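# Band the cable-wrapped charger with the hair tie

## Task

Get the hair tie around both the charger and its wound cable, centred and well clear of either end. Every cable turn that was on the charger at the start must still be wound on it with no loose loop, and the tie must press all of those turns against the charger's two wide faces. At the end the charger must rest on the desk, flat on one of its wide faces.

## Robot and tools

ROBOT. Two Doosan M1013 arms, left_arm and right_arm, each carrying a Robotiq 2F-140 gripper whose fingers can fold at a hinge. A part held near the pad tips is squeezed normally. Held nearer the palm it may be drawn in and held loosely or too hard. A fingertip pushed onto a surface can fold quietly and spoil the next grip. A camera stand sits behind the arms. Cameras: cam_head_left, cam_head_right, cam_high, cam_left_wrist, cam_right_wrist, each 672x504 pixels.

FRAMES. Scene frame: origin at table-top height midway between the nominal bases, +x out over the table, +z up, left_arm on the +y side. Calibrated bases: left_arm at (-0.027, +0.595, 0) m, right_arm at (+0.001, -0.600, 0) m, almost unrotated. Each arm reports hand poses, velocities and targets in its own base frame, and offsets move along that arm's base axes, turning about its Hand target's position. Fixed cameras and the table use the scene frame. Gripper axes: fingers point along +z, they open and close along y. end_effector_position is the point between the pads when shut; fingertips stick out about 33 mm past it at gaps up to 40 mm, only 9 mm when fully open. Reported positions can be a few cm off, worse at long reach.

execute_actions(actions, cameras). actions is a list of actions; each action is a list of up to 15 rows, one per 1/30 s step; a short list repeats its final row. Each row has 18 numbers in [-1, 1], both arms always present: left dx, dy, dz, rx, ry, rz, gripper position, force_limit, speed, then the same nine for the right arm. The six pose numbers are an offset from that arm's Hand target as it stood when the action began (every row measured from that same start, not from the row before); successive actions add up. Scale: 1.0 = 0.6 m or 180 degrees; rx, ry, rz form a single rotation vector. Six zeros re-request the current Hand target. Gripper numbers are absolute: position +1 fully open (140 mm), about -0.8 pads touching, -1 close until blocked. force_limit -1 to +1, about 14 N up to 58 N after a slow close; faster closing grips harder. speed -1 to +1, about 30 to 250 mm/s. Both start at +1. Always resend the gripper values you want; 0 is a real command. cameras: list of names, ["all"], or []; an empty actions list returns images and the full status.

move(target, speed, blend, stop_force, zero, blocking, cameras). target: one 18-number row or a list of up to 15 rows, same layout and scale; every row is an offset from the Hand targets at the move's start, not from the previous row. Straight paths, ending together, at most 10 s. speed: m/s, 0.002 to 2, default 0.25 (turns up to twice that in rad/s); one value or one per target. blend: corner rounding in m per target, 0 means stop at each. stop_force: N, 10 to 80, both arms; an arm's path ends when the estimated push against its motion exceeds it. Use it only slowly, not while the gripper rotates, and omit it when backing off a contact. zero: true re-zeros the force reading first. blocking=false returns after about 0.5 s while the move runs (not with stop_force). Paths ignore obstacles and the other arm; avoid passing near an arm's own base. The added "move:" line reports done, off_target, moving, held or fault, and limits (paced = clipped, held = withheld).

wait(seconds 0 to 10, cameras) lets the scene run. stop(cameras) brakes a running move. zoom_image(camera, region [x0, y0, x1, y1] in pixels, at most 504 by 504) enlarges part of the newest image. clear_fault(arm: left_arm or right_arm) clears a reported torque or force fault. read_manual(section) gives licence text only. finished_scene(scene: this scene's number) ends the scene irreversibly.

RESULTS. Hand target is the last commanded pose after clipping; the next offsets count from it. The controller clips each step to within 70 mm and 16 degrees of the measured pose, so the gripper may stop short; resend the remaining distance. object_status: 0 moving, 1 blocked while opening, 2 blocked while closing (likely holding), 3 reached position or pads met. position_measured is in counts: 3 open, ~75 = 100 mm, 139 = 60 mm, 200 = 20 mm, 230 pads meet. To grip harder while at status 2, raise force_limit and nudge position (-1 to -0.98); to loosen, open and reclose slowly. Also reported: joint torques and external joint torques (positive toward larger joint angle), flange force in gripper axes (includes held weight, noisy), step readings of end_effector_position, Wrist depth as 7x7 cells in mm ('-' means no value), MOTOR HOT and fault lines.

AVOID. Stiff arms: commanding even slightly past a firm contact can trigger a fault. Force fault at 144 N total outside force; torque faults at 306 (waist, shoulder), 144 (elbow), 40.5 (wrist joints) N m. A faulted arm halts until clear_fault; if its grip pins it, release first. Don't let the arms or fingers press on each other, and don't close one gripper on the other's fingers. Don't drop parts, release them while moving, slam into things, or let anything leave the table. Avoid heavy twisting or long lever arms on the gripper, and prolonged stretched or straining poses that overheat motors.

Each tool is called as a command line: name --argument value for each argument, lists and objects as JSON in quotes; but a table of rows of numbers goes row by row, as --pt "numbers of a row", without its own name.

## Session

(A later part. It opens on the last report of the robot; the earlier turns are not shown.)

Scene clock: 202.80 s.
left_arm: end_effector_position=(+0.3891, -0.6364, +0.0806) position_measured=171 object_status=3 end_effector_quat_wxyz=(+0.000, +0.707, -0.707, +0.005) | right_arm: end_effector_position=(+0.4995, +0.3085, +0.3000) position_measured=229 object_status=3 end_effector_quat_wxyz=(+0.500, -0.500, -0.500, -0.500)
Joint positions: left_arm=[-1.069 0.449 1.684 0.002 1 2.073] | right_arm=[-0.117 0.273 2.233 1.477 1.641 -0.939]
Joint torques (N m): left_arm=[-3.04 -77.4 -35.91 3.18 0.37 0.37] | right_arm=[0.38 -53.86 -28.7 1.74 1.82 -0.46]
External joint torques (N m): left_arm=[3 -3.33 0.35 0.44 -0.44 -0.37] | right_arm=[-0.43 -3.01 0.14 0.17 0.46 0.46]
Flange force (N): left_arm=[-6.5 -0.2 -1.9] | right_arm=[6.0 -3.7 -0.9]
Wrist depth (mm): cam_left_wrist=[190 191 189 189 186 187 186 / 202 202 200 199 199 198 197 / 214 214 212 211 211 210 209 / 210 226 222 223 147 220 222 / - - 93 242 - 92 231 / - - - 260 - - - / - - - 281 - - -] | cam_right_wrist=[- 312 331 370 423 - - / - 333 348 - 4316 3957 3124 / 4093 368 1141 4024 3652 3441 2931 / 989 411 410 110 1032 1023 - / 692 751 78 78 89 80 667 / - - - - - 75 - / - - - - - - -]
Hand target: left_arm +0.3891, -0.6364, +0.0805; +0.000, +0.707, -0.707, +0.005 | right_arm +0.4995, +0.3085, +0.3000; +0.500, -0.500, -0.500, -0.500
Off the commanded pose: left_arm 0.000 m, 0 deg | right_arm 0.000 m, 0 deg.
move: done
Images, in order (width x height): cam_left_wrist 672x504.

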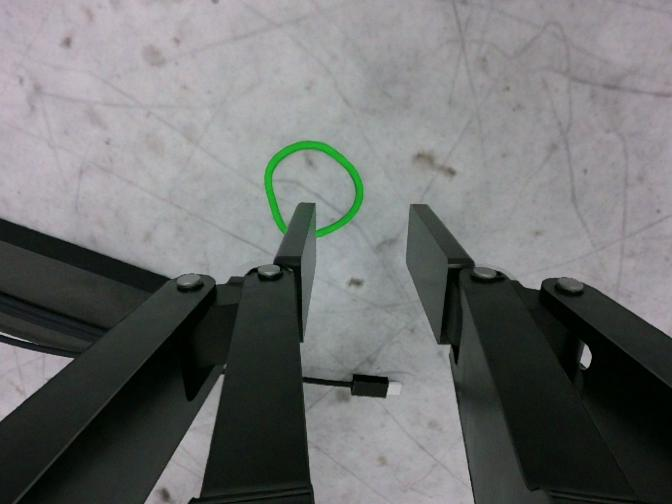

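move --target '[0,-0.0158,-0.0417,0,0,0,-0.33,-1,0,0,0,0,0,0,0,-0.8,-1,0]' --cameras '["cam_left_wrist"]'

Scene clock: 210.20 s.
left_arm: end_effector_position=(+0.3890, -0.6459, +0.0556) position_measured=171 object_status=3 end_effector_quat_wxyz=(+0.000, +0.707, -0.707, +0.005) | right_arm: end_effector_position=(+0.4995, +0.3085, +0.3000) position_measured=229 object_status=3 end_effector_quat_wxyz=(+0.500, -0.500, -0.500, -0.500)
Joint positions: left_arm=[-1.075 0.482 1.684 0.002 0.966 2.066] | right_arm=[-0.117 0.273 2.233 1.477 1.641 -0.939]
Joint torques (N m): left_arm=[-2.8 -79.79 -35.19 3.09 0.39 0.33] | right_arm=[0.53 -53.88 -28.58 1.69 1.81 -0.42]
External joint torques (N m): left_arm=[2.47 -3.41 0.21 0.47 -0.46 -0.33] | right_arm=[-0.5 -3.15 0.04 0.22 0.48 0.42]
Flange force (N): left_arm=[-6.0 0.3 -2.3] | right_arm=[6.2 -3.7 -1.0]
Wrist depth (mm): cam_left_wrist=[171 168 167 167 166 165 165 / 178 178 178 176 175 175 174 / 189 187 189 187 187 186 184 / 202 201 197 198 148 195 196 / - - 93 213 212 92 205 / - - - 226 - - - / - - - 248 - - -] | cam_right_wrist=[- 298 320 351 394 - - / - 322 341 3829 4396 - - / 1380 352 364 4565 3957 - 2499 / 977 406 401 110 1037 1032 - / 690 409 78 78 89 80 671 / - - - - - 75 - / - - - - - - -]
Hand target: left_arm +0.3891, -0.6459, +0.0555; +0.000, +0.707, -0.707, +0.005 | right_arm +0.4995, +0.3085, +0.3000; +0.500, -0.500, -0.500, -0.500
Off the commanded pose: left_arm 0.000 m, 0 deg | right_arm 0.000 m, 0 deg.
move: done
Images, in order (width x height): cam_left_wrist 672x504.

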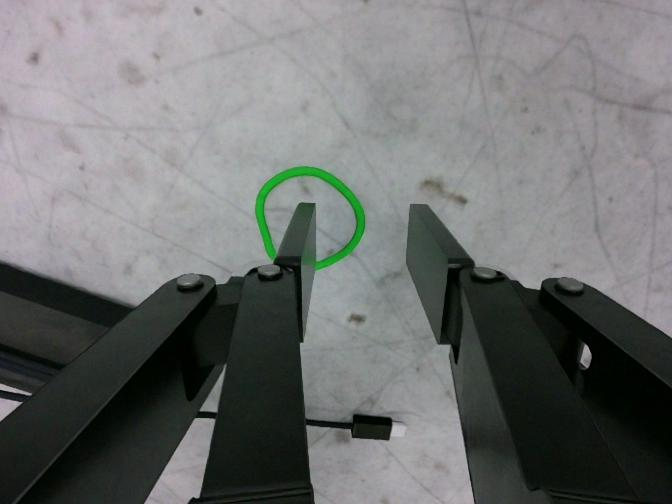

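move --target '[0,-0.005,-0.0193,0,0,0,-0.33,-1,0,0,0,0,0,0,0,-0.8,-1,0]' --cameras '["cam_left_wrist"]'

move --target '[0,0,-0.02,0,0,0,-0.33,-1,0,0,0,0,0,0,0,-0.8,-1,0]' --stop_force 10 --speed 0.008 --cameras '["cam_left_wrist"]'

Scene clock: 217.57 s.
left_arm: end_effector_position=(+0.3891, -0.6489, +0.0440) position_measured=171 object_status=3 end_effector_quat_wxyz=(+0.000, +0.707, -0.707, +0.005) | right_arm: end_effector_position=(+0.4995, +0.3085, +0.3000) position_measured=229 object_status=3 end_effector_quat_wxyz=(+0.500, -0.500, -0.500, -0.500)
Joint positions: left_arm=[-1.077 0.496 1.686 0.002 0.95 2.064] | right_arm=[-0.117 0.273 2.233 1.477 1.641 -0.939]
Joint torques (N m): left_arm=[-3.12 -80.65 -35.05 3.07 0.38 0.38] | right_arm=[0.41 -53.76 -28.57 1.71 1.85 -0.43]
External joint torques (N m): left_arm=[3.09 -3.76 0.16 0.49 -0.47 -0.38] | right_arm=[-0.47 -3.35 0 0.21 0.44 0.43]
Flange force (N): left_arm=[-6.6 -0.2 -2.7] | right_arm=[6.6 -3.9 -0.9]
Wrist depth (mm): cam_left_wrist=[158 157 158 156 156 155 156 / 167 168 167 166 165 164 163 / 177 177 177 173 175 174 173 / 190 189 184 185 148 187 185 / - - 93 200 194 92 192 / - - - 215 214 - - / - - - 232 - - -] | cam_right_wrist=[- 296 317 351 380 - - / - 316 339 380 5521 - 3344 / 1422 343 365 4093 4396 3083 - / 997 410 396 110 1037 1037 - / 694 74 78 78 89 80 671 / - - - - - 75 - / - - - - - - -]
Hand target: left_arm +0.3891, -0.6489, +0.0439; +0.000, +0.707, -0.707, +0.005 | right_arm +0.4995, +0.3085, +0.3000; +0.500, -0.500, -0.500, -0.500
Off the commanded pose: left_arm 0.000 m, 0 deg | right_arm 0.000 m, 0 deg.
move: done
Images, in order (width x height): cam_left_wrist 672x504.

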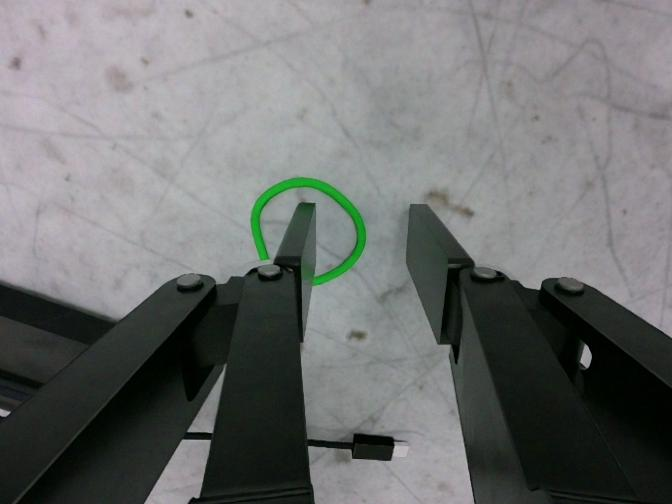

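Scene clock: 219.67 s.
left_arm: end_effector_position=(+0.3891, -0.6489, +0.0322) position_measured=171 object_status=3 end_effector_quat_wxyz=(+0.000, +0.707, -0.707, +0.005) | right_arm: end_effector_position=(+0.4995, +0.3085, +0.3000) position_measured=229 object_status=3 end_effector_quat_wxyz=(+0.500, -0.500, -0.500, -0.500)
Joint positions: left_arm=[-1.077 0.508 1.694 0.002 0.931 2.064] | right_arm=[-0.117 0.273 2.233 1.477 1.641 -0.939]
Joint torques (N m): left_arm=[-2.04 -73.05 -31.26 3.56 -0.9 0.34] | right_arm=[0.62 -53.87 -28.62 1.71 1.84 -0.45]
External joint torques (N m): left_arm=[2.11 -11.39 -2.62 -0.1 0.84 -0.34] | right_arm=[-0.61 -3.11 0.04 0.21 0.44 0.45]
Flange force (N): left_arm=[-8.3 2.2 -13.9] | right_arm=[6.2 -3.7 -1.2]
Wrist depth (mm): cam_left_wrist=[150 148 146 146 146 145 144 / 156 156 154 154 154 155 152 / 166 166 163 165 163 163 162 / 177 176 172 172 169 171 171 / 184 - 93 186 186 92 179 / - - - 201 201 - - / - - - 214 - - -] | cam_right_wrist=[- 295 320 358 376 - 2047 / - 315 337 378 3344 - 2931 / 1290 343 367 3829 4024 - 2473 / 993 857 393 110 1010 1046 2826 / 690 408 78 78 89 80 676 / - - - - - 75 - / - - - - - - -]
Hand target: left_arm +0.3891, -0.6489, +0.0322; +0.000, +0.707, -0.707, +0.005 | right_arm +0.4995, +0.3085, +0.3000; +0.500, -0.500, -0.500, -0.500
Off the commanded pose: left_arm 0.000 m, 0 deg | right_arm 0.000 m, 0 deg.
move: contact (left_arm)
Images, in order (width x height): cam_left_wrist 672x504.

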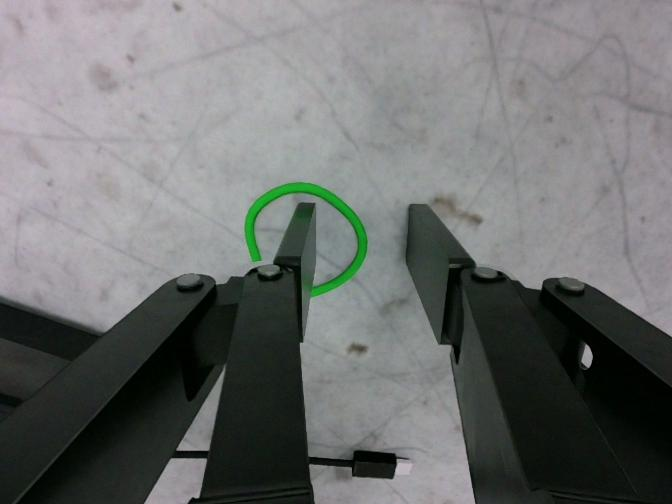

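move --target '[0,0,0.001,0,0,0,-0.33,-1,0,0,0,0,0,0,0,-0.8,-1,0]' --speed 0.02

move --target '[0,0,0,0,0,0,-1,0,-1,0,0,0,0,0,0,-0.8,-1,0]'

move --target '[0,0,0.1,0,0,0,-1,0,-1,0,0,0,0,0,0,-0.8,-1,0]' --speed 0.08 --cameras '["cam_left_wrist","cam_right_wrist"]'

Scene clock: 225.47 s.
left_arm: end_effector_position=(+0.3890, -0.6489, +0.0328) position_measured=171 object_status=3 end_effector_quat_wxyz=(+0.000, +0.707, -0.707, +0.005) | right_arm: end_effector_position=(+0.4995, +0.3085, +0.3000) position_measured=229 object_status=3 end_effector_quat_wxyz=(+0.500, -0.500, -0.500, -0.500)
Joint positions: left_arm=[-1.077 0.507 1.694 0.002 0.932 2.064] | right_arm=[-0.117 0.273 2.233 1.477 1.641 -0.939]
Joint torques (N m): left_arm=[-3.19 -81.02 -34.65 2.99 0.45 0.36] | right_arm=[0.51 -54.11 -28.6 1.73 1.84 -0.44]
External joint torques (N m): left_arm=[3.36 -3.32 0.84 0.46 -0.5 -0.36] | right_arm=[-0.51 -2.81 0.04 0.18 0.44 0.44]
Flange force (N): left_arm=[-7.6 -0.1 -1.9] | right_arm=[5.7 -3.3 -1.0]
Wrist depth (mm): cam_left_wrist=[149 148 146 147 146 145 144 / 157 156 155 155 154 155 153 / 167 164 164 165 163 163 162 / 178 176 172 173 170 172 172 / 185 - 93 186 184 92 180 / - - - 201 201 - - / - - - 218 - - -] | cam_right_wrist=[- 294 320 355 380 - 2638 / - 314 336 378 413 3597 - / 1349 339 357 3652 3165 3957 2698 / 1015 848 391 110 1028 1046 2499 / 686 408 78 78 89 80 667 / - - - - - 75 - / - - - - - - -]
Hand target: left_arm +0.3891, -0.6489, +0.0328; +0.000, +0.707, -0.707, +0.005 | right_arm +0.4995, +0.3085, +0.3000; +0.500, -0.500, -0.500, -0.500
Off the commanded pose: left_arm 0.000 m, 0 deg | right_arm 0.000 m, 0 deg.
move: done

Scene clock: 227.07 s.
left_arm: end_effector_position=(+0.3890, -0.6489, +0.0328) position_measured=228 object_status=0 end_effector_quat_wxyz=(+0.000, +0.707, -0.707, +0.005) | right_arm: end_effector_position=(+0.4995, +0.3085, +0.3000) position_measured=229 object_status=3 end_effector_quat_wxyz=(+0.500, -0.500, -0.500, -0.500)
Joint positions: left_arm=[-1.077 0.507 1.694 0.002 0.932 2.064] | right_arm=[-0.117 0.273 2.233 1.477 1.641 -0.939]
Joint torques (N m): left_arm=[3.14 -54.05 -20.48 5.38 -1.46 0.36] | right_arm=[0.33 -53.96 -28.56 1.72 1.79 -0.42]
External joint torques (N m): left_arm=[-3.25 -30.65 -13.73 -1.9 1.39 -0.36] | right_arm=[-0.25 -2.95 0.03 0.18 0.49 0.42]
Flange force (N): left_arm=[-5.2 8.6 -40.1] | right_arm=[5.9 -3.4 -0.6]
Wrist depth (mm): cam_left_wrist=[150 148 146 148 147 146 144 / 157 157 155 155 154 156 153 / 167 165 164 165 164 164 162 / 178 178 175 171 173 174 173 / 186 185 - - - 93 185 / - - - - - - - / - - - - - - -] | cam_right_wrist=[- 295 321 355 407 - - / - 315 336 377 3768 4396 - / 1263 340 364 3768 3391 3441 2526 / 1015 851 394 110 1002 1028 2422 / 696 415 78 78 89 80 680 / - - - - - 75 - / - - - - - - -]
Hand target: left_arm +0.3891, -0.6489, +0.0328; +0.000, +0.707, -0.707, +0.005 | right_arm +0.4995, +0.3085, +0.3000; +0.500, -0.500, -0.500, -0.500
Off the commanded pose: left_arm 0.000 m, 0 deg | right_arm 0.000 m, 0 deg.
move: done

Scene clock: 228.17 s.
left_arm: end_effector_position=(+0.3891, -0.6489, +0.0928) position_measured=228 object_status=2 end_effector_quat_wxyz=(+0.000, +0.707, -0.707, +0.005) | right_arm: end_effector_position=(+0.4995, +0.3085, +0.3000) position_measured=229 object_status=3 end_effector_quat_wxyz=(+0.500, -0.500, -0.500, -0.500)
Joint positions: left_arm=[-1.077 0.454 1.651 0.002 1.028 2.065] | right_arm=[-0.117 0.273 2.233 1.477 1.641 -0.939]
Joint torques (N m): left_arm=[-3.04 -78.22 -36.65 3.18 0.23 0.31] | right_arm=[0.23 -53.87 -28.59 1.69 1.8 -0.46]
External joint torques (N m): left_arm=[3.2 -3.56 0.41 0.52 -0.3 -0.31] | right_arm=[-0.26 -3.14 0.04 0.22 0.48 0.46]
Flange force (N): left_arm=[-7.0 -0.2 -2.2] | right_arm=[6.3 -3.7 -0.5]
Wrist depth (mm): cam_left_wrist=[203 200 200 199 198 197 197 / 213 213 212 211 210 208 207 / 226 225 224 220 224 222 221 / 235 238 238 - 233 236 235 / 218 221 - - - 95 247 / - - - - - - - / - - - - - - -] | cam_right_wrist=[- 300 324 360 410 3597 2526 / - 320 351 5652 - - - / 1357 353 379 3652 3165 - 2240 / 1002 397 394 110 1028 1032 3044 / 700 742 78 78 89 80 674 / - - - - - 75 - / - - - - - - -]
Hand target: left_arm +0.3891, -0.6489, +0.0928; +0.000, +0.707, -0.707, +0.005 | right_arm +0.4995, +0.3085, +0.3000; +0.500, -0.500, -0.500, -0.500
Off the commanded pose: left_arm 0.000 m, 0 deg | right_arm 0.000 m, 0 deg.
move: done
Images, in order (width x height): cam_left_wrist 672x504, cam_right_wrist 672x504.

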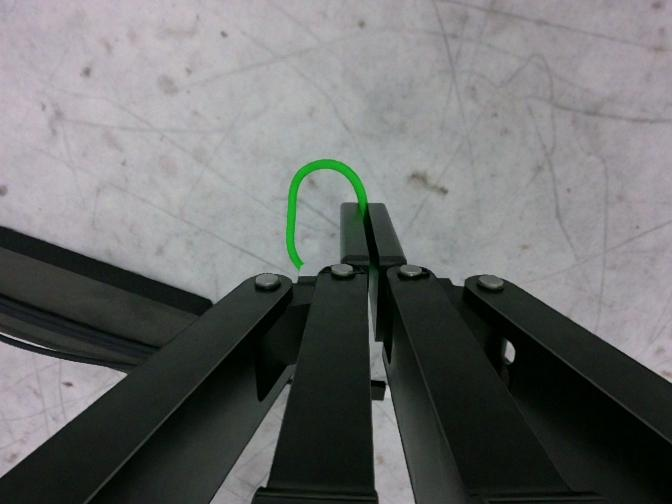

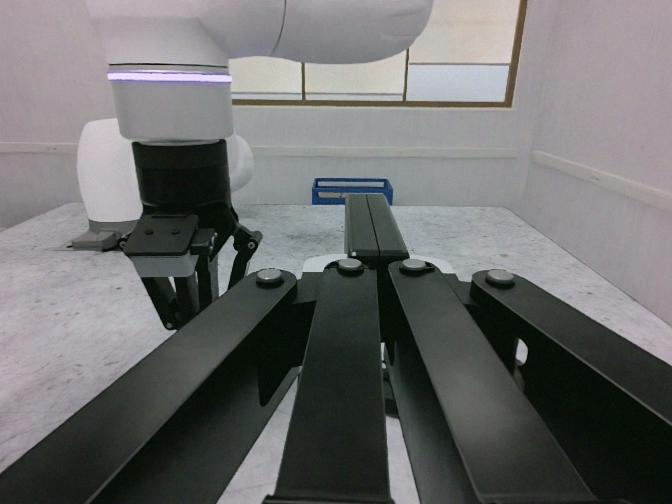

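move --pt "0 0 0.25 0 0 0 -1 0 -1 0 0 0 0 0 0 -0.8 -1 0" --pt "0.13 0.257 0.345 -0.5 0 0 -1 0 -1 0 0 0 0 0 0 -0.8 -1 0" --blend '[0.05,0]' --speed 0.2

move --target '[0,0,0,0,0,0,-1,0,-1,-0.05,0.35,0,0,0,0,-0.8,-1,0]' --speed 0.2 --cameras '["all"]'

Scene clock: 239.23 s.
left_arm: end_effector_position=(+0.4671, -0.4947, +0.2998) position_measured=228 object_status=2 end_effector_quat_wxyz=(+0.500, +0.499, -0.497, +0.503) | right_arm: end_effector_position=(+0.4995, +0.3085, +0.3000) position_measured=229 object_status=3 end_effector_quat_wxyz=(+0.500, -0.500, -0.500, -0.500)
Joint positions: left_arm=[-0.406 0.267 2.248 -1.915 1.34 4.129] | right_arm=[-0.117 0.273 2.233 1.477 1.641 -0.939]
Joint torques (N m): left_arm=[-2.71 -48.24 -22.93 -2.6 2.86 0.4] | right_arm=[0.41 -53.77 -28.54 1.69 1.82 -0.41]
External joint torques (N m): left_arm=[2.82 -1.78 0.47 0.26 -0.54 -0.4] | right_arm=[-0.31 -3.13 -0.08 0.21 0.46 0.41]
Flange force (N): left_arm=[4.2 0.2 -6.1] | right_arm=[6.2 -3.5 -0.6]
Wrist depth (mm): cam_left_wrist=[2108 2874 753 716 - 529 514 / 2128 2699 745 694 3570 557 560 / 2030 2912 3353 164 2732 766 556 / 1925 889 1059 - 971 799 579 / 669 719 - - - 95 675 / - - - - - - - / - - - - - - -] | cam_right_wrist=[- 1079 807 - 3829 - - / - 1015 866 663 2398 - - / 1290 1032 860 4024 3441 - 2064 / 1006 993 1130 110 1019 1037 - / 692 742 78 78 89 80 673 / - - - - - 75 - / - - - - - - -]
Hand target: left_arm +0.4671, -0.4947, +0.2998; +0.500, +0.499, -0.497, +0.503 | right_arm +0.4995, +0.3085, +0.3000; +0.500, -0.500, -0.500, -0.500
Off the commanded pose: left_arm 0.000 m, 0 deg | right_arm 0.000 m, 0 deg.
move: done

Scene clock: 240.77 s.
left_arm: end_effector_position=(+0.4671, -0.4947, +0.2998) position_measured=228 object_status=2 end_effector_quat_wxyz=(+0.500, +0.499, -0.497, +0.503) | right_arm: end_effector_position=(+0.4695, +0.5184, +0.3000) position_measured=229 object_status=3 end_effector_quat_wxyz=(+0.500, -0.500, -0.500, -0.500)
Joint positions: left_arm=[-0.406 0.268 2.248 -1.915 1.34 4.129] | right_arm=[0.309 0.279 2.224 1.822 1.39 -0.955]
Joint torques (N m): left_arm=[-2.95 -48.03 -22.9 -2.55 2.79 0.32] | right_arm=[1.2 -55.33 -29.83 0.84 1.88 -0.44]
External joint torques (N m): left_arm=[2.9 -1.92 0.5 0.21 -0.47 -0.32] | right_arm=[-1.23 -3.5 0.05 0.12 0.43 0.44]
Flange force (N): left_arm=[4.1 0.4 -6.3] | right_arm=[6.3 -3.0 -4.2]
Wrist depth (mm): cam_left_wrist=[1976 - 529 557 - - 492 / - 3162 542 570 3458 - 536 / 1908 - - 336 3074 758 598 / 2012 900 1059 - 971 782 653 / 653 694 - - - 95 671 / - - - - - - - / - - - - - - -] | cam_right_wrist=[- 833 - - - - 2698 / 3543 866 636 466 - 3597 - / 773 842 617 334 - 4093 - / 813 892 1015 109 1065 961 2698 / 704 754 78 78 89 80 719 / - - - - - 75 - / - - - - - - -]
Hand target: left_arm +0.4671, -0.4947, +0.2998; +0.500, +0.499, -0.497, +0.503 | right_arm +0.4695, +0.5185, +0.3000; +0.500, -0.500, -0.500, -0.500
Off the commanded pose: left_arm 0.000 m, 0 deg | right_arm 0.000 m, 0 deg.
move: done

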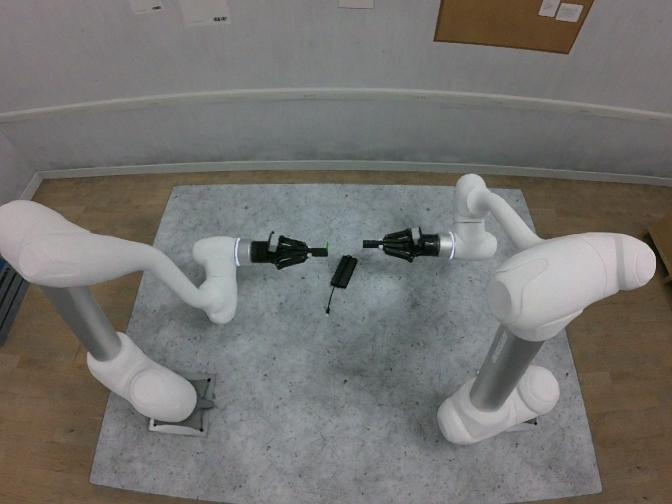

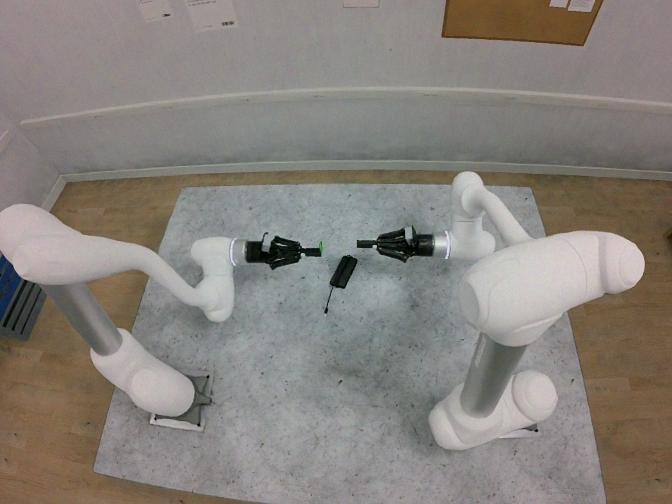

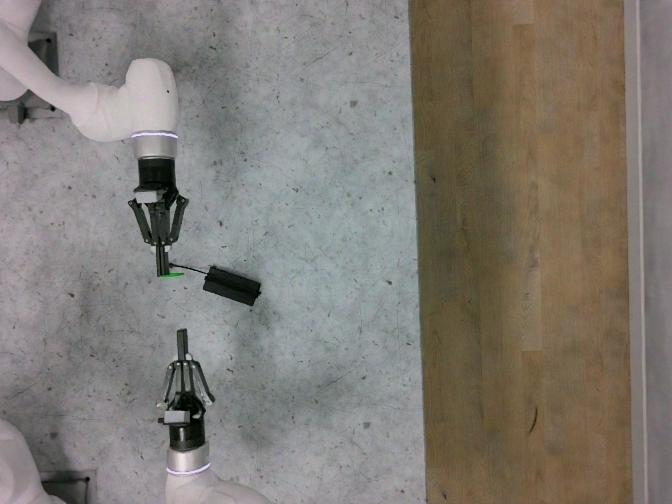

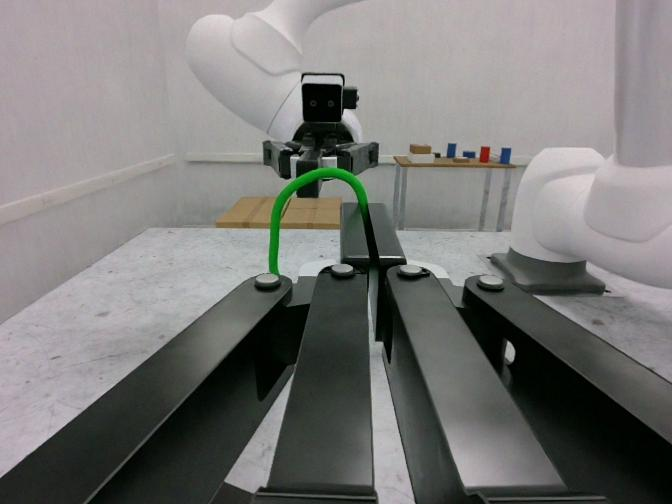

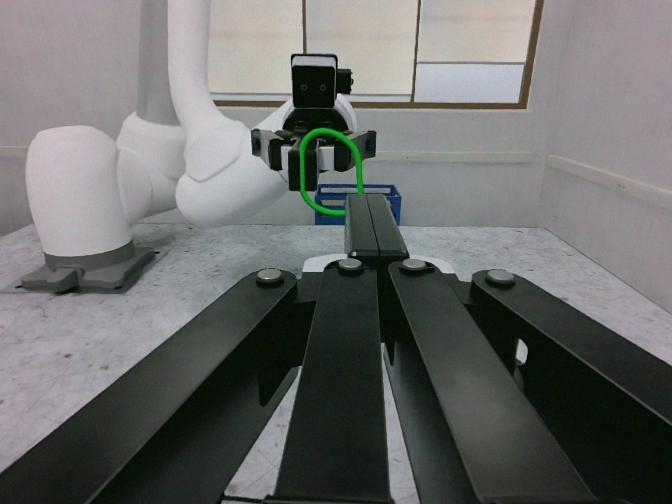

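zoom_image --camera "cam_right_wrist" --region '[230, 80, 430, 280]'

zoom_image --camera "cam_high" --region '[110, 200, 270, 400]'

Scaled by 2.520 from the camera's 672x504 image, which has a finer 960x720 frame.

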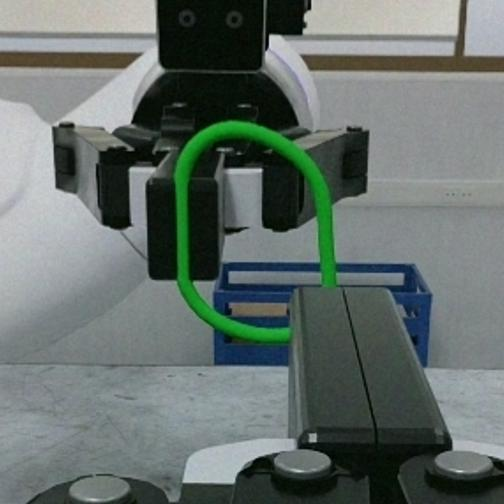

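Scaled by 2.520 from the camera's 672x504 image, which has a finer 960x720 frame.

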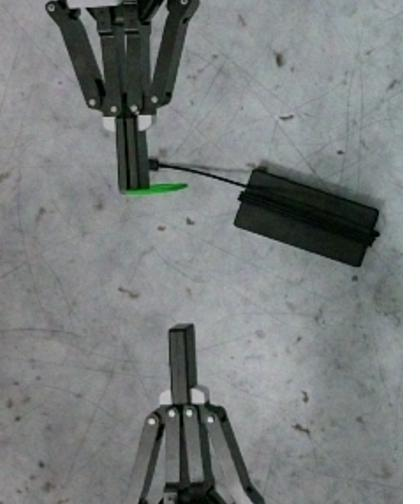

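move --target '[0,0,0,0,0,0,-1,0,-1,-0.0192,0.16,0,0,0,0,-0.8,-1,0]' --speed 0.15 --cameras '["cam_right_wrist","cam_left_wrist","cam_high"]'

zoom_image --camera "cam_high" --region '[110, 200, 270, 360]'

zoom_image --camera "cam_right_wrist" --region '[230, 80, 430, 280]'

Scene clock: 262.13 s.
left_arm: end_effector_position=(+0.4671, -0.4947, +0.2998) position_measured=228 object_status=2 end_effector_quat_wxyz=(+0.500, +0.499, -0.497, +0.503) | right_arm: end_effector_position=(+0.4579, +0.6144, +0.3000) position_measured=229 object_status=3 end_effector_quat_wxyz=(+0.500, -0.500, -0.500, -0.500)
Joint positions: left_arm=[-0.406 0.268 2.248 -1.915 1.34 4.129] | right_arm=[0.488 0.319 2.163 1.968 1.281 -0.97]
Joint torques (N m): left_arm=[-2.8 -47.78 -22.97 -2.54 2.8 0.36] | right_arm=[2 -60.49 -30.42 0.58 2.03 -0.43]
External joint torques (N m): left_arm=[2.81 -2.24 0.36 0.18 -0.47 -0.36] | right_arm=[-2.04 -3.25 -0.31 -0.08 0.3 0.43]
Flange force (N): left_arm=[4.8 0.6 -6.2] | right_arm=[5.8 -0.5 -5.5]
Wrist depth (mm): cam_left_wrist=[- - 452 2573 3816 - 532 / 1785 3208 466 459 2604 3162 - / 2049 2802 - 255 - 796 608 / 1876 966 971 - 992 788 655 / 665 707 - - - 95 673 / - - - - - - - / - - - - - - -] | cam_right_wrist=[3491 537 - - - - 2473 / 5276 781 524 380 - - - / 692 776 513 193 - - 2305 / 719 854 931 113 977 973 - / 707 74 78 78 89 80 711 / - - - - - 75 - / - - - - - - -]
Hand target: left_arm +0.4671, -0.4947, +0.2998; +0.500, +0.499, -0.497, +0.503 | right_arm +0.4579, +0.6145, +0.3000; +0.500, -0.500, -0.500, -0.500
Off the commanded pose: left_arm 0.000 m, 0 deg | right_arm 0.000 m, 0 deg.
move: done
Images, in order (width x height): cam_high 672x504, cam_left_wrist 672x504, cam_right_wrist 672x504.

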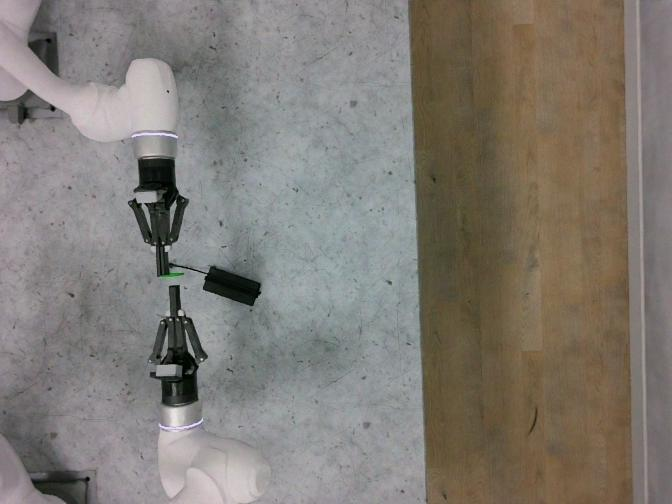

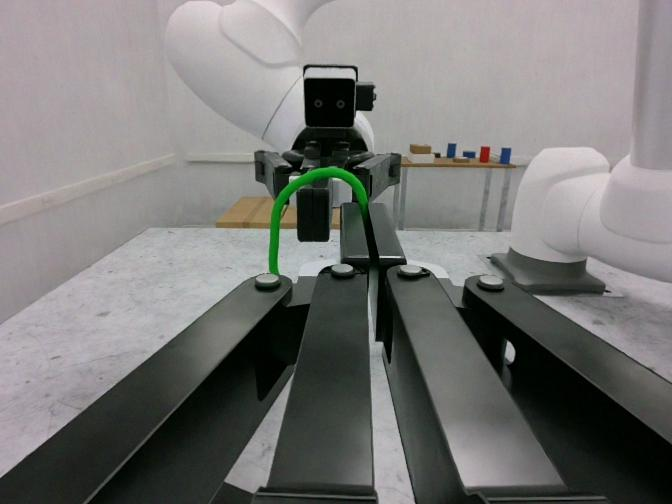

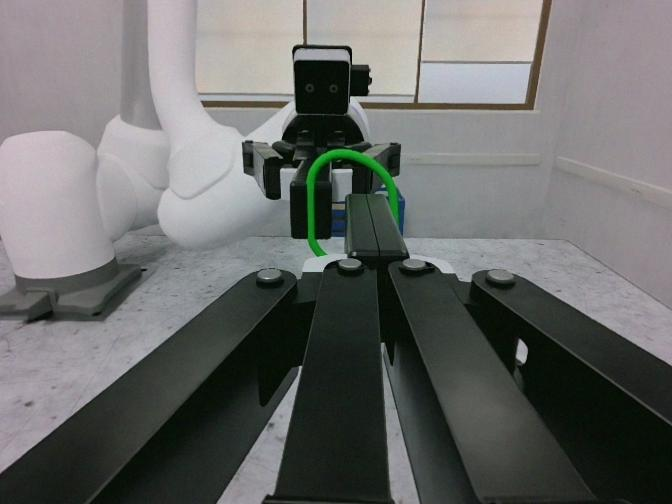

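Scaled by 3.150 from the camera's 672x504 image, which has a finer 960x720 frame.

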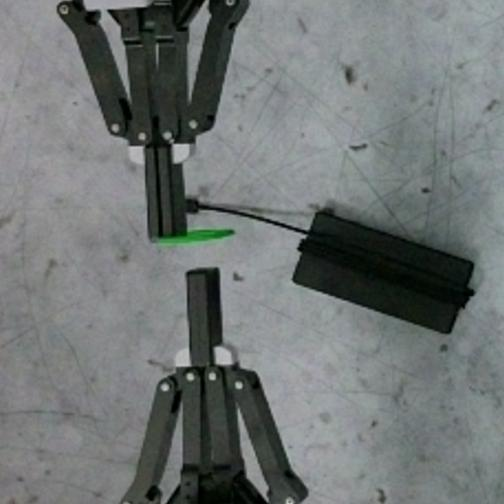

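Scaled by 2.520 from the camera's 672x504 image, which has a finer 960x720 frame.

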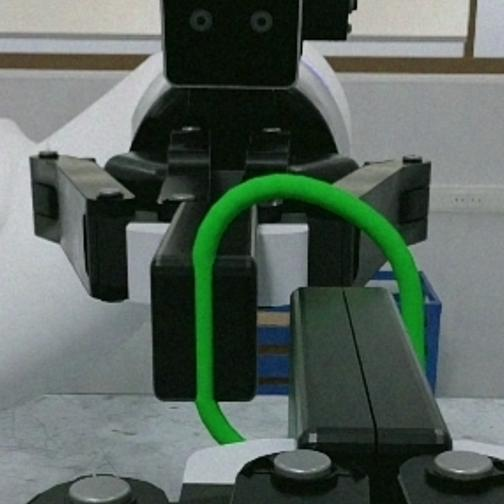

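move --target '[0,0,0,0,0,0,-1,0,-1,0.001,0.0867,0,0,0,0,-0.8,-1,0]' --speed 0.06 --cameras '["cam_right_wrist","cam_left_wrist","cam_high"]'

zoom_image --camera "cam_high" --region '[110, 200, 270, 360]'

Scene clock: 270.83 s.
left_arm: end_effector_position=(+0.4671, -0.4947, +0.2998) position_measured=228 object_status=2 end_effector_quat_wxyz=(+0.500, +0.499, -0.497, +0.503) | right_arm: end_effector_position=(+0.4585, +0.6665, +0.3000) position_measured=229 object_status=3 end_effector_quat_wxyz=(+0.500, -0.500, -0.500, -0.500)
Joint positions: left_arm=[-0.406 0.268 2.248 -1.915 1.34 4.129] | right_arm=[0.568 0.354 2.108 2.032 1.227 -0.972]
Joint torques (N m): left_arm=[-3.08 -47.86 -22.82 -2.55 2.82 0.32] | right_arm=[-0.34 -64.38 -31.86 0.16 1.91 -0.39]
External joint torques (N m): left_arm=[2.94 -2.1 0.24 0.19 -0.49 -0.32] | right_arm=[0.39 -4.33 0.24 0.12 0.45 0.39]
Flange force (N): left_arm=[4.6 0.2 -6.3] | right_arm=[6.4 -4.6 -3.0]
Wrist depth (mm): cam_left_wrist=[1892 397 405 3255 - 2837 2874 / 1814 2487 422 418 3255 3458 625 / - 2170 292 210 284 774 636 / 1785 946 979 - 979 796 692 / 657 705 - - - 95 673 / - - - - - - - / - - - - - - -] | cam_right_wrist=[- 480 - - - - 2667 / - 495 497 372 - - - / 654 483 460 193 3597 - - / 667 768 469 131 1032 935 - / 674 747 78 78 89 80 715 / - - - - - 75 - / - - - - - - -]
Hand target: left_arm +0.4671, -0.4947, +0.2998; +0.500, +0.499, -0.497, +0.503 | right_arm +0.4585, +0.6665, +0.3000; +0.500, -0.500, -0.500, -0.500
Off the commanded pose: left_arm 0.000 m, 0 deg | right_arm 0.000 m, 0 deg.
move: done
Images, in order (width x height): cam_high 672x504, cam_left_wrist 672x504, cam_right_wrist 672x504.

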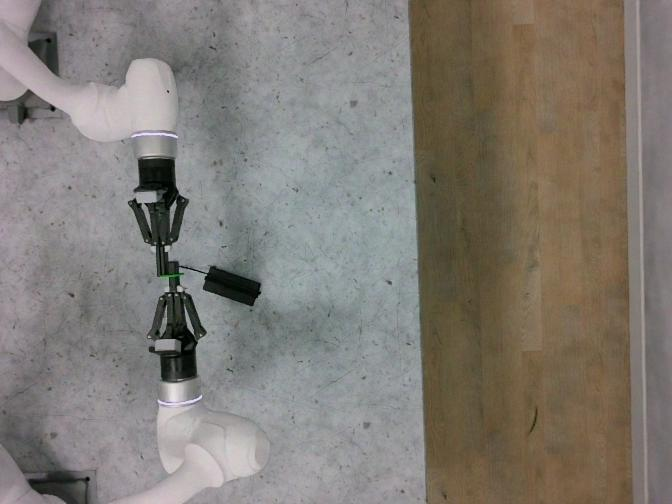

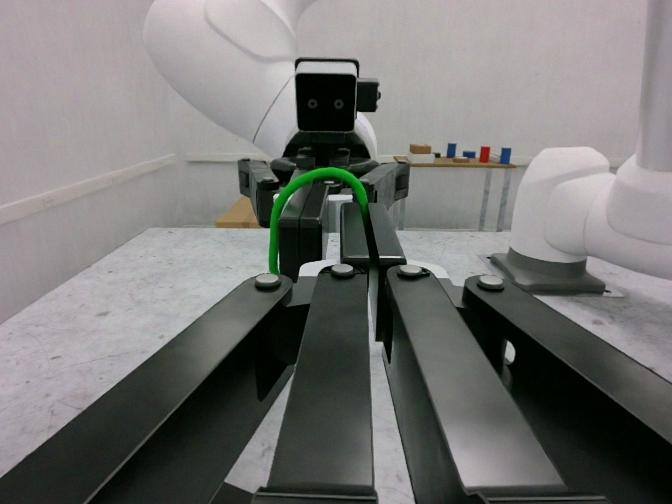

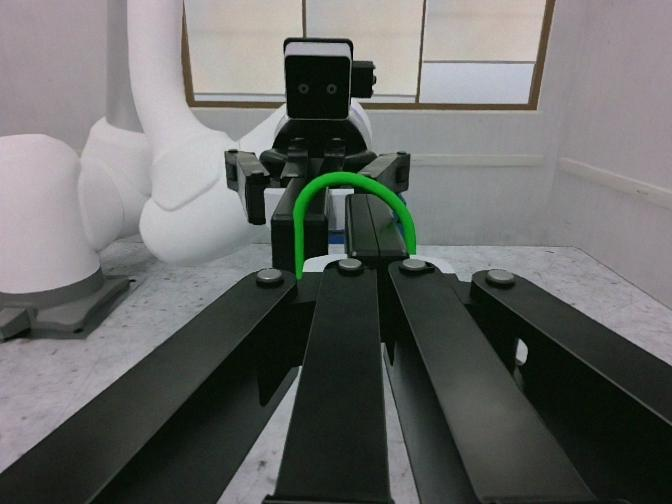

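Scaled by 3.150 from the camera's 672x504 image, which has a finer 960x720 frame.

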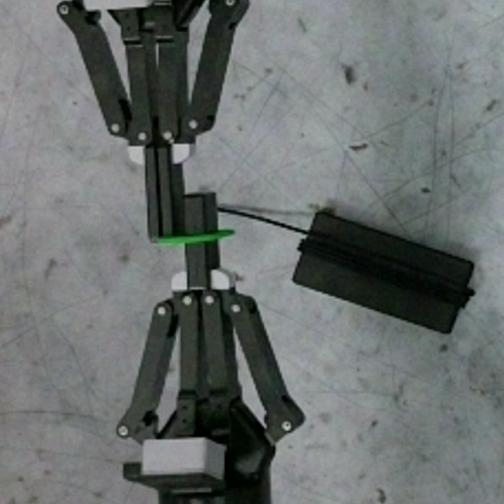

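move --target '[0,0,0,0,0,0,-1,0,-1,0.0067,0,0,0,0,0,-0.8,-1,0]' --speed 0.03

move --target '[0,0,0,0,0,0,-0.73,0,-1,0,0,0,0,0,0,-0.8,-1,0]' --cameras '["cam_right_wrist","cam_left_wrist","cam_high"]'

zoom_image --camera "cam_high" --region '[110, 200, 270, 360]'

Scene clock: 276.93 s.
left_arm: end_effector_position=(+0.4671, -0.4947, +0.2998) position_measured=228 object_status=2 end_effector_quat_wxyz=(+0.500, +0.499, -0.497, +0.503) | right_arm: end_effector_position=(+0.4625, +0.6665, +0.3000) position_measured=229 object_status=3 end_effector_quat_wxyz=(+0.500, -0.500, -0.500, -0.500)
Joint positions: left_arm=[-0.406 0.268 2.248 -1.915 1.34 4.129] | right_arm=[0.565 0.357 2.102 2.028 1.228 -0.969]
Joint torques (N m): left_arm=[-3.12 -47.92 -22.89 -2.58 2.84 0.29] | right_arm=[0.7 -65.12 -31.34 0.24 1.86 -0.4]
External joint torques (N m): left_arm=[3.23 -2.04 0.64 0.25 -0.52 -0.29] | right_arm=[-0.69 -3.08 -0.17 0.04 0.46 0.4]
Flange force (N): left_arm=[4.3 0.5 -7.1] | right_arm=[4.9 -1.6 -3.4]
Wrist depth (mm): cam_left_wrist=[1876 395 402 - - - - / - - 419 426 - 2951 552 / - 3353 297 231 2236 790 629 / 1925 938 889 - 988 799 669 / 661 696 - - - 95 665 / - - - - - - - / - - - - - - -] | cam_right_wrist=[- 483 - - - - - / 3597 493 486 355 - - 2667 / 649 481 291 194 3441 3297 2473 / 667 768 146 120 143 965 - / 684 74 78 78 89 80 709 / - - - - - 75 - / - - - - - - -]
Hand target: left_arm +0.4671, -0.4947, +0.2998; +0.500, +0.499, -0.497, +0.503 | right_arm +0.4626, +0.6665, +0.3000; +0.500, -0.500, -0.500, -0.500
Off the commanded pose: left_arm 0.000 m, 0 deg | right_arm 0.000 m, 0 deg.
move: done

Scene clock: 277.43 s.
left_arm: end_effector_position=(+0.4671, -0.4947, +0.2998) position_measured=221 object_status=3 end_effector_quat_wxyz=(+0.500, +0.499, -0.497, +0.503) | right_arm: end_effector_position=(+0.4626, +0.6665, +0.3000) position_measured=229 object_status=3 end_effector_quat_wxyz=(+0.500, -0.500, -0.500, -0.500)
Joint positions: left_arm=[-0.406 0.268 2.248 -1.915 1.34 4.129] | right_arm=[0.565 0.357 2.101 2.028 1.228 -0.969]
Joint torques (N m): left_arm=[-2.89 -47.75 -22.83 -2.5 2.82 0.32] | right_arm=[0.3 -64.89 -31.59 0.18 1.87 -0.41]
External joint torques (N m): left_arm=[2.86 -2.23 0.28 0.14 -0.49 -0.32] | right_arm=[-0.25 -4 -0.03 0.1 0.48 0.4]
Flange force (N): left_arm=[4.8 0.5 -6.1] | right_arm=[6.1 -3.2 -3.5]
Wrist depth (mm): cam_left_wrist=[- 400 403 - - 3513 2991 / - - 416 418 - - 557 / 1757 - 266 219 2912 2305 616 / 2459 975 144 140 845 779 777 / 653 - - - - 94 723 / - - - - - - - / - - - - - - -] | cam_right_wrist=[- 471 - - - - 2760 / - 493 470 361 - - - / 652 475 267 229 3391 - - / 673 773 146 118 142 961 - / 680 742 78 78 89 80 709 / - - - - - 75 - / - - - - - - -]
Hand target: left_arm +0.4671, -0.4947, +0.2998; +0.500, +0.499, -0.497, +0.503 | right_arm +0.4626, +0.6665, +0.3000; +0.500, -0.500, -0.500, -0.500
Off the commanded pose: left_arm 0.000 m, 0 deg | right_arm 0.000 m, 0 deg.
move: done
Images, in order (width x height): cam_high 672x504, cam_left_wrist 672x504, cam_right_wrist 672x504.

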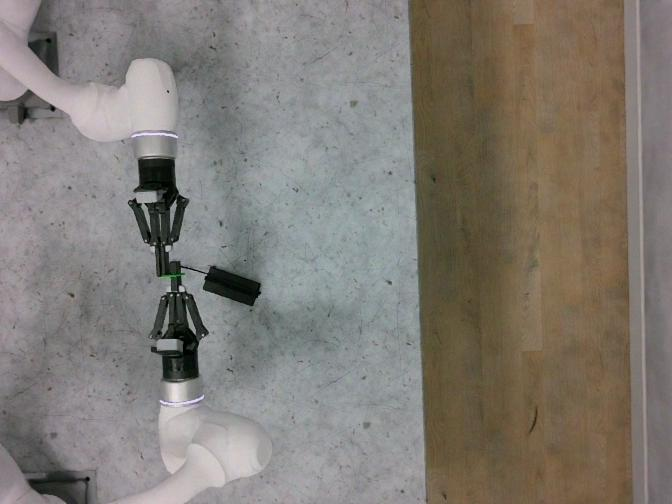

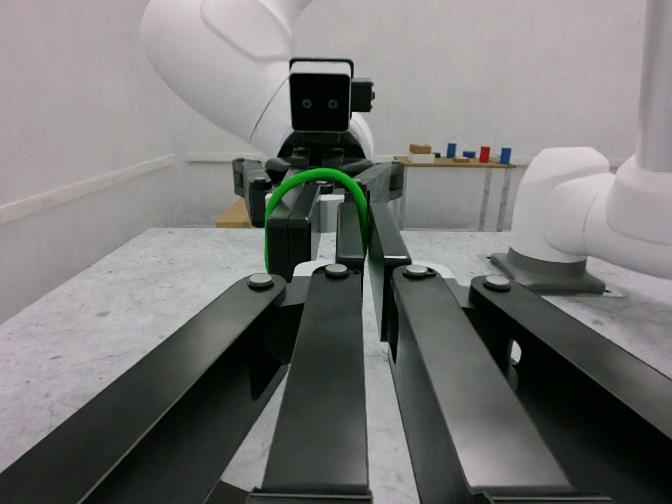

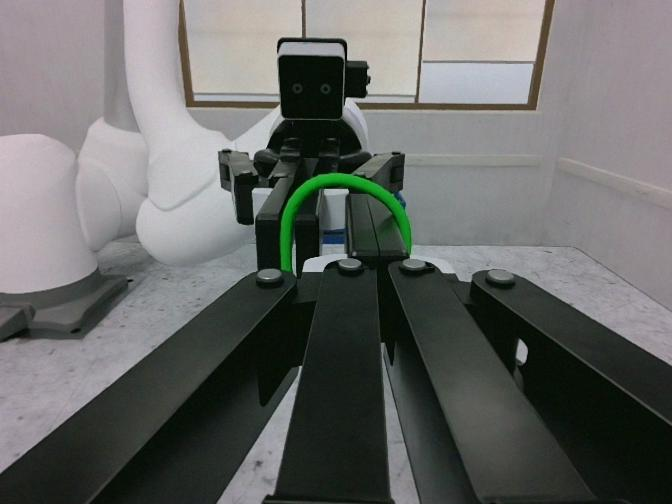

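Scaled by 3.150 from the camera's 672x504 image, which has a finer 960x720 frame.

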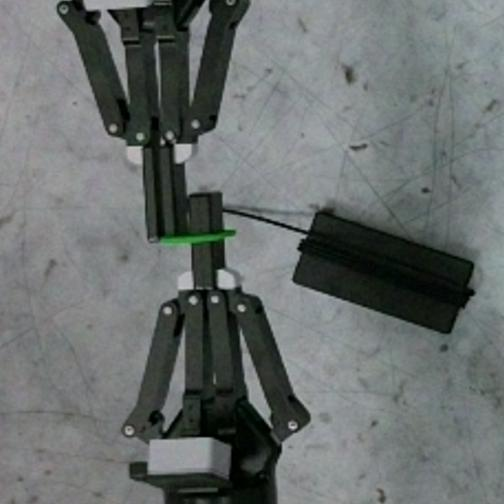

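move --target '[0,0.167,0,0,0,0,-0.73,0,-1,0,0,0,0,0,0,-0.8,-1,0]' --speed 0.08

move --target '[0,0,0,0,0,0,-0.73,0,-1,0,0,0,0,0,0,-0.45,0,-1]' --cameras '["cam_right_wrist","cam_left_wrist","cam_high"]'

zoom_image --camera "cam_high" --region '[110, 200, 270, 360]'

Scene clock: 283.17 s.
left_arm: end_effector_position=(+0.4671, -0.3945, +0.2998) position_measured=221 object_status=3 end_effector_quat_wxyz=(+0.500, +0.499, -0.497, +0.503) | right_arm: end_effector_position=(+0.4626, +0.6665, +0.3000) position_measured=229 object_status=3 end_effector_quat_wxyz=(+0.500, -0.500, -0.500, -0.500)
Joint positions: left_arm=[-0.206 0.239 2.29 -1.749 1.456 4.112] | right_arm=[0.565 0.357 2.101 2.028 1.228 -0.969]
Joint torques (N m): left_arm=[-3.18 -44.48 -21.76 -2.39 2.8 0.33] | right_arm=[0.67 -65.21 -31.62 0.16 1.86 -0.44]
External joint torques (N m): left_arm=[3.15 -1.47 0.15 0.36 -0.5 -0.34] | right_arm=[-0.7 -3.23 0.05 0.12 0.47 0.44]
Flange force (N): left_arm=[3.6 0.4 -6.9] | right_arm=[5.0 -2.1 -3.7]
Wrist depth (mm): cam_left_wrist=[- 2837 493 3117 - - 569 / - - 512 514 - 3255 623 / 2108 - - 297 3513 838 659 / - 971 1085 - 988 865 758 / 665 - - - - 94 721 / - - - - - - - / - - - - - - -] | cam_right_wrist=[- 735 - 2931 - - - / - 786 541 428 - - - / 665 784 561 241 3165 - - / 676 931 927 109 997 961 - / 678 742 78 78 89 80 713 / - - - - - 75 - / - - - - - - -]
Hand target: left_arm +0.4671, -0.3945, +0.2998; +0.500, +0.499, -0.497, +0.503 | right_arm +0.4626, +0.6665, +0.3000; +0.500, -0.500, -0.500, -0.500
Off the commanded pose: left_arm 0.000 m, 0 deg | right_arm 0.000 m, 0 deg.
move: done

Scene clock: 284.30 s.
left_arm: end_effector_position=(+0.4671, -0.3945, +0.2998) position_measured=221 object_status=3 end_effector_quat_wxyz=(+0.500, +0.499, -0.497, +0.503) | right_arm: end_effector_position=(+0.4626, +0.6665, +0.3000) position_measured=186 object_status=0 end_effector_quat_wxyz=(+0.500, -0.500, -0.500, -0.500)
Joint positions: left_arm=[-0.206 0.239 2.29 -1.749 1.456 4.112] | right_arm=[0.565 0.357 2.101 2.028 1.228 -0.969]
Joint torques (N m): left_arm=[-3.34 -43.81 -21.7 -2.21 2.77 0.32] | right_arm=[0.28 -65.52 -31.49 0.14 1.89 -0.45]
External joint torques (N m): left_arm=[3.31 -2.05 0.57 0.22 -0.48 -0.32] | right_arm=[-0.31 -2.8 -0.03 0.14 0.43 0.45]
Flange force (N): left_arm=[4.3 1.8 -7.2] | right_arm=[4.5 -2.0 -2.6]
Wrist depth (mm): cam_left_wrist=[2149 2487 497 522 - - 578 / 1702 2354 518 520 3117 - 625 / 1757 - - 301 2912 838 663 / - 984 966 - 992 865 758 / 657 - - - - 94 721 / - - - - - - - / - - - - - - -] | cam_right_wrist=[- 737 - - - - - / - 758 569 431 - - - / 659 794 563 241 4165 2793 2793 / 671 927 604 246 131 938 1899 / 674 78 82 626 - 84 79 / - - - 517 - - - / - - - 435 - - -]
Hand target: left_arm +0.4671, -0.3945, +0.2998; +0.500, +0.499, -0.497, +0.503 | right_arm +0.4626, +0.6665, +0.3000; +0.500, -0.500, -0.500, -0.500
Off the commanded pose: left_arm 0.000 m, 0 deg | right_arm 0.000 m, 0 deg.
move: done
Images, in order (width x height): cam_high 672x504, cam_left_wrist 672x504, cam_right_wrist 672x504.

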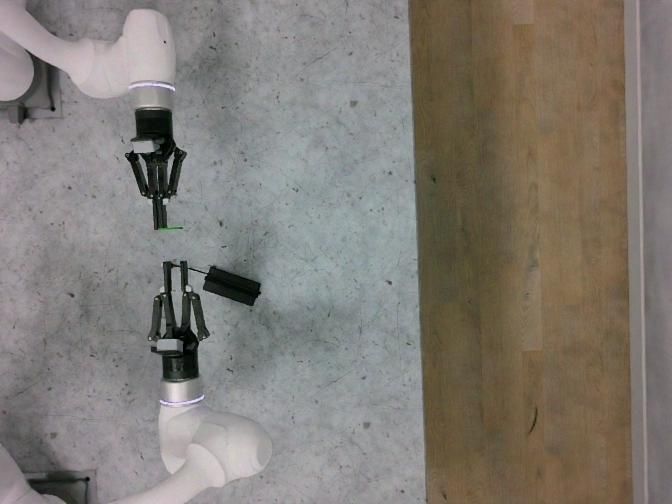

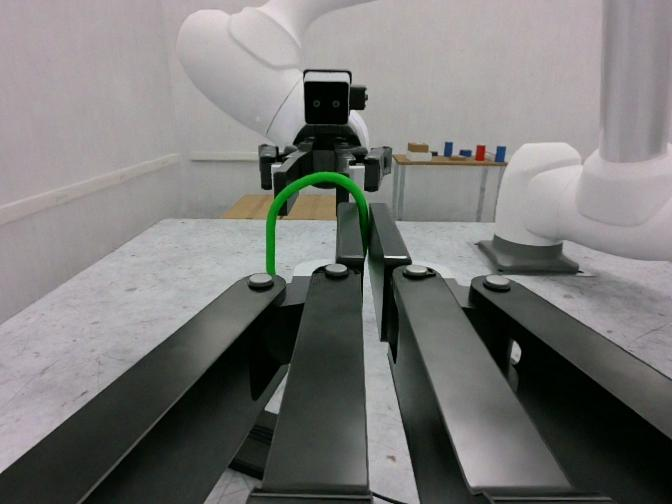

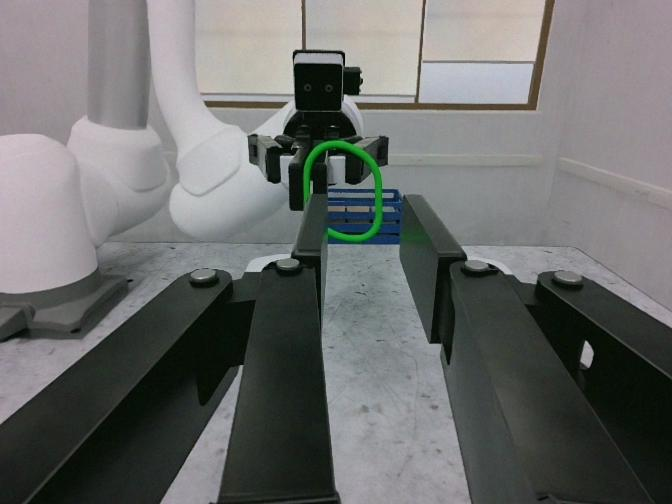

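Scaled by 3.150 from the camera's 672x504 image, which has a finer 960x720 frame.

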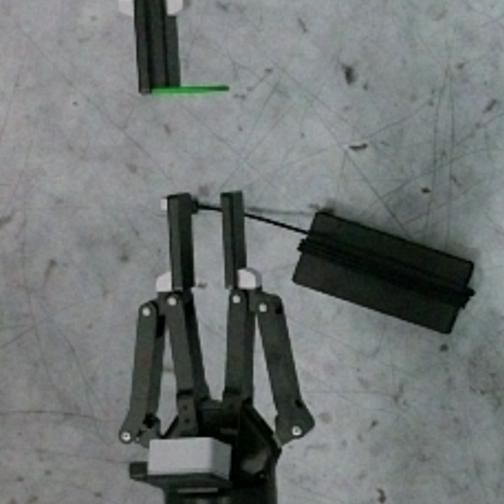

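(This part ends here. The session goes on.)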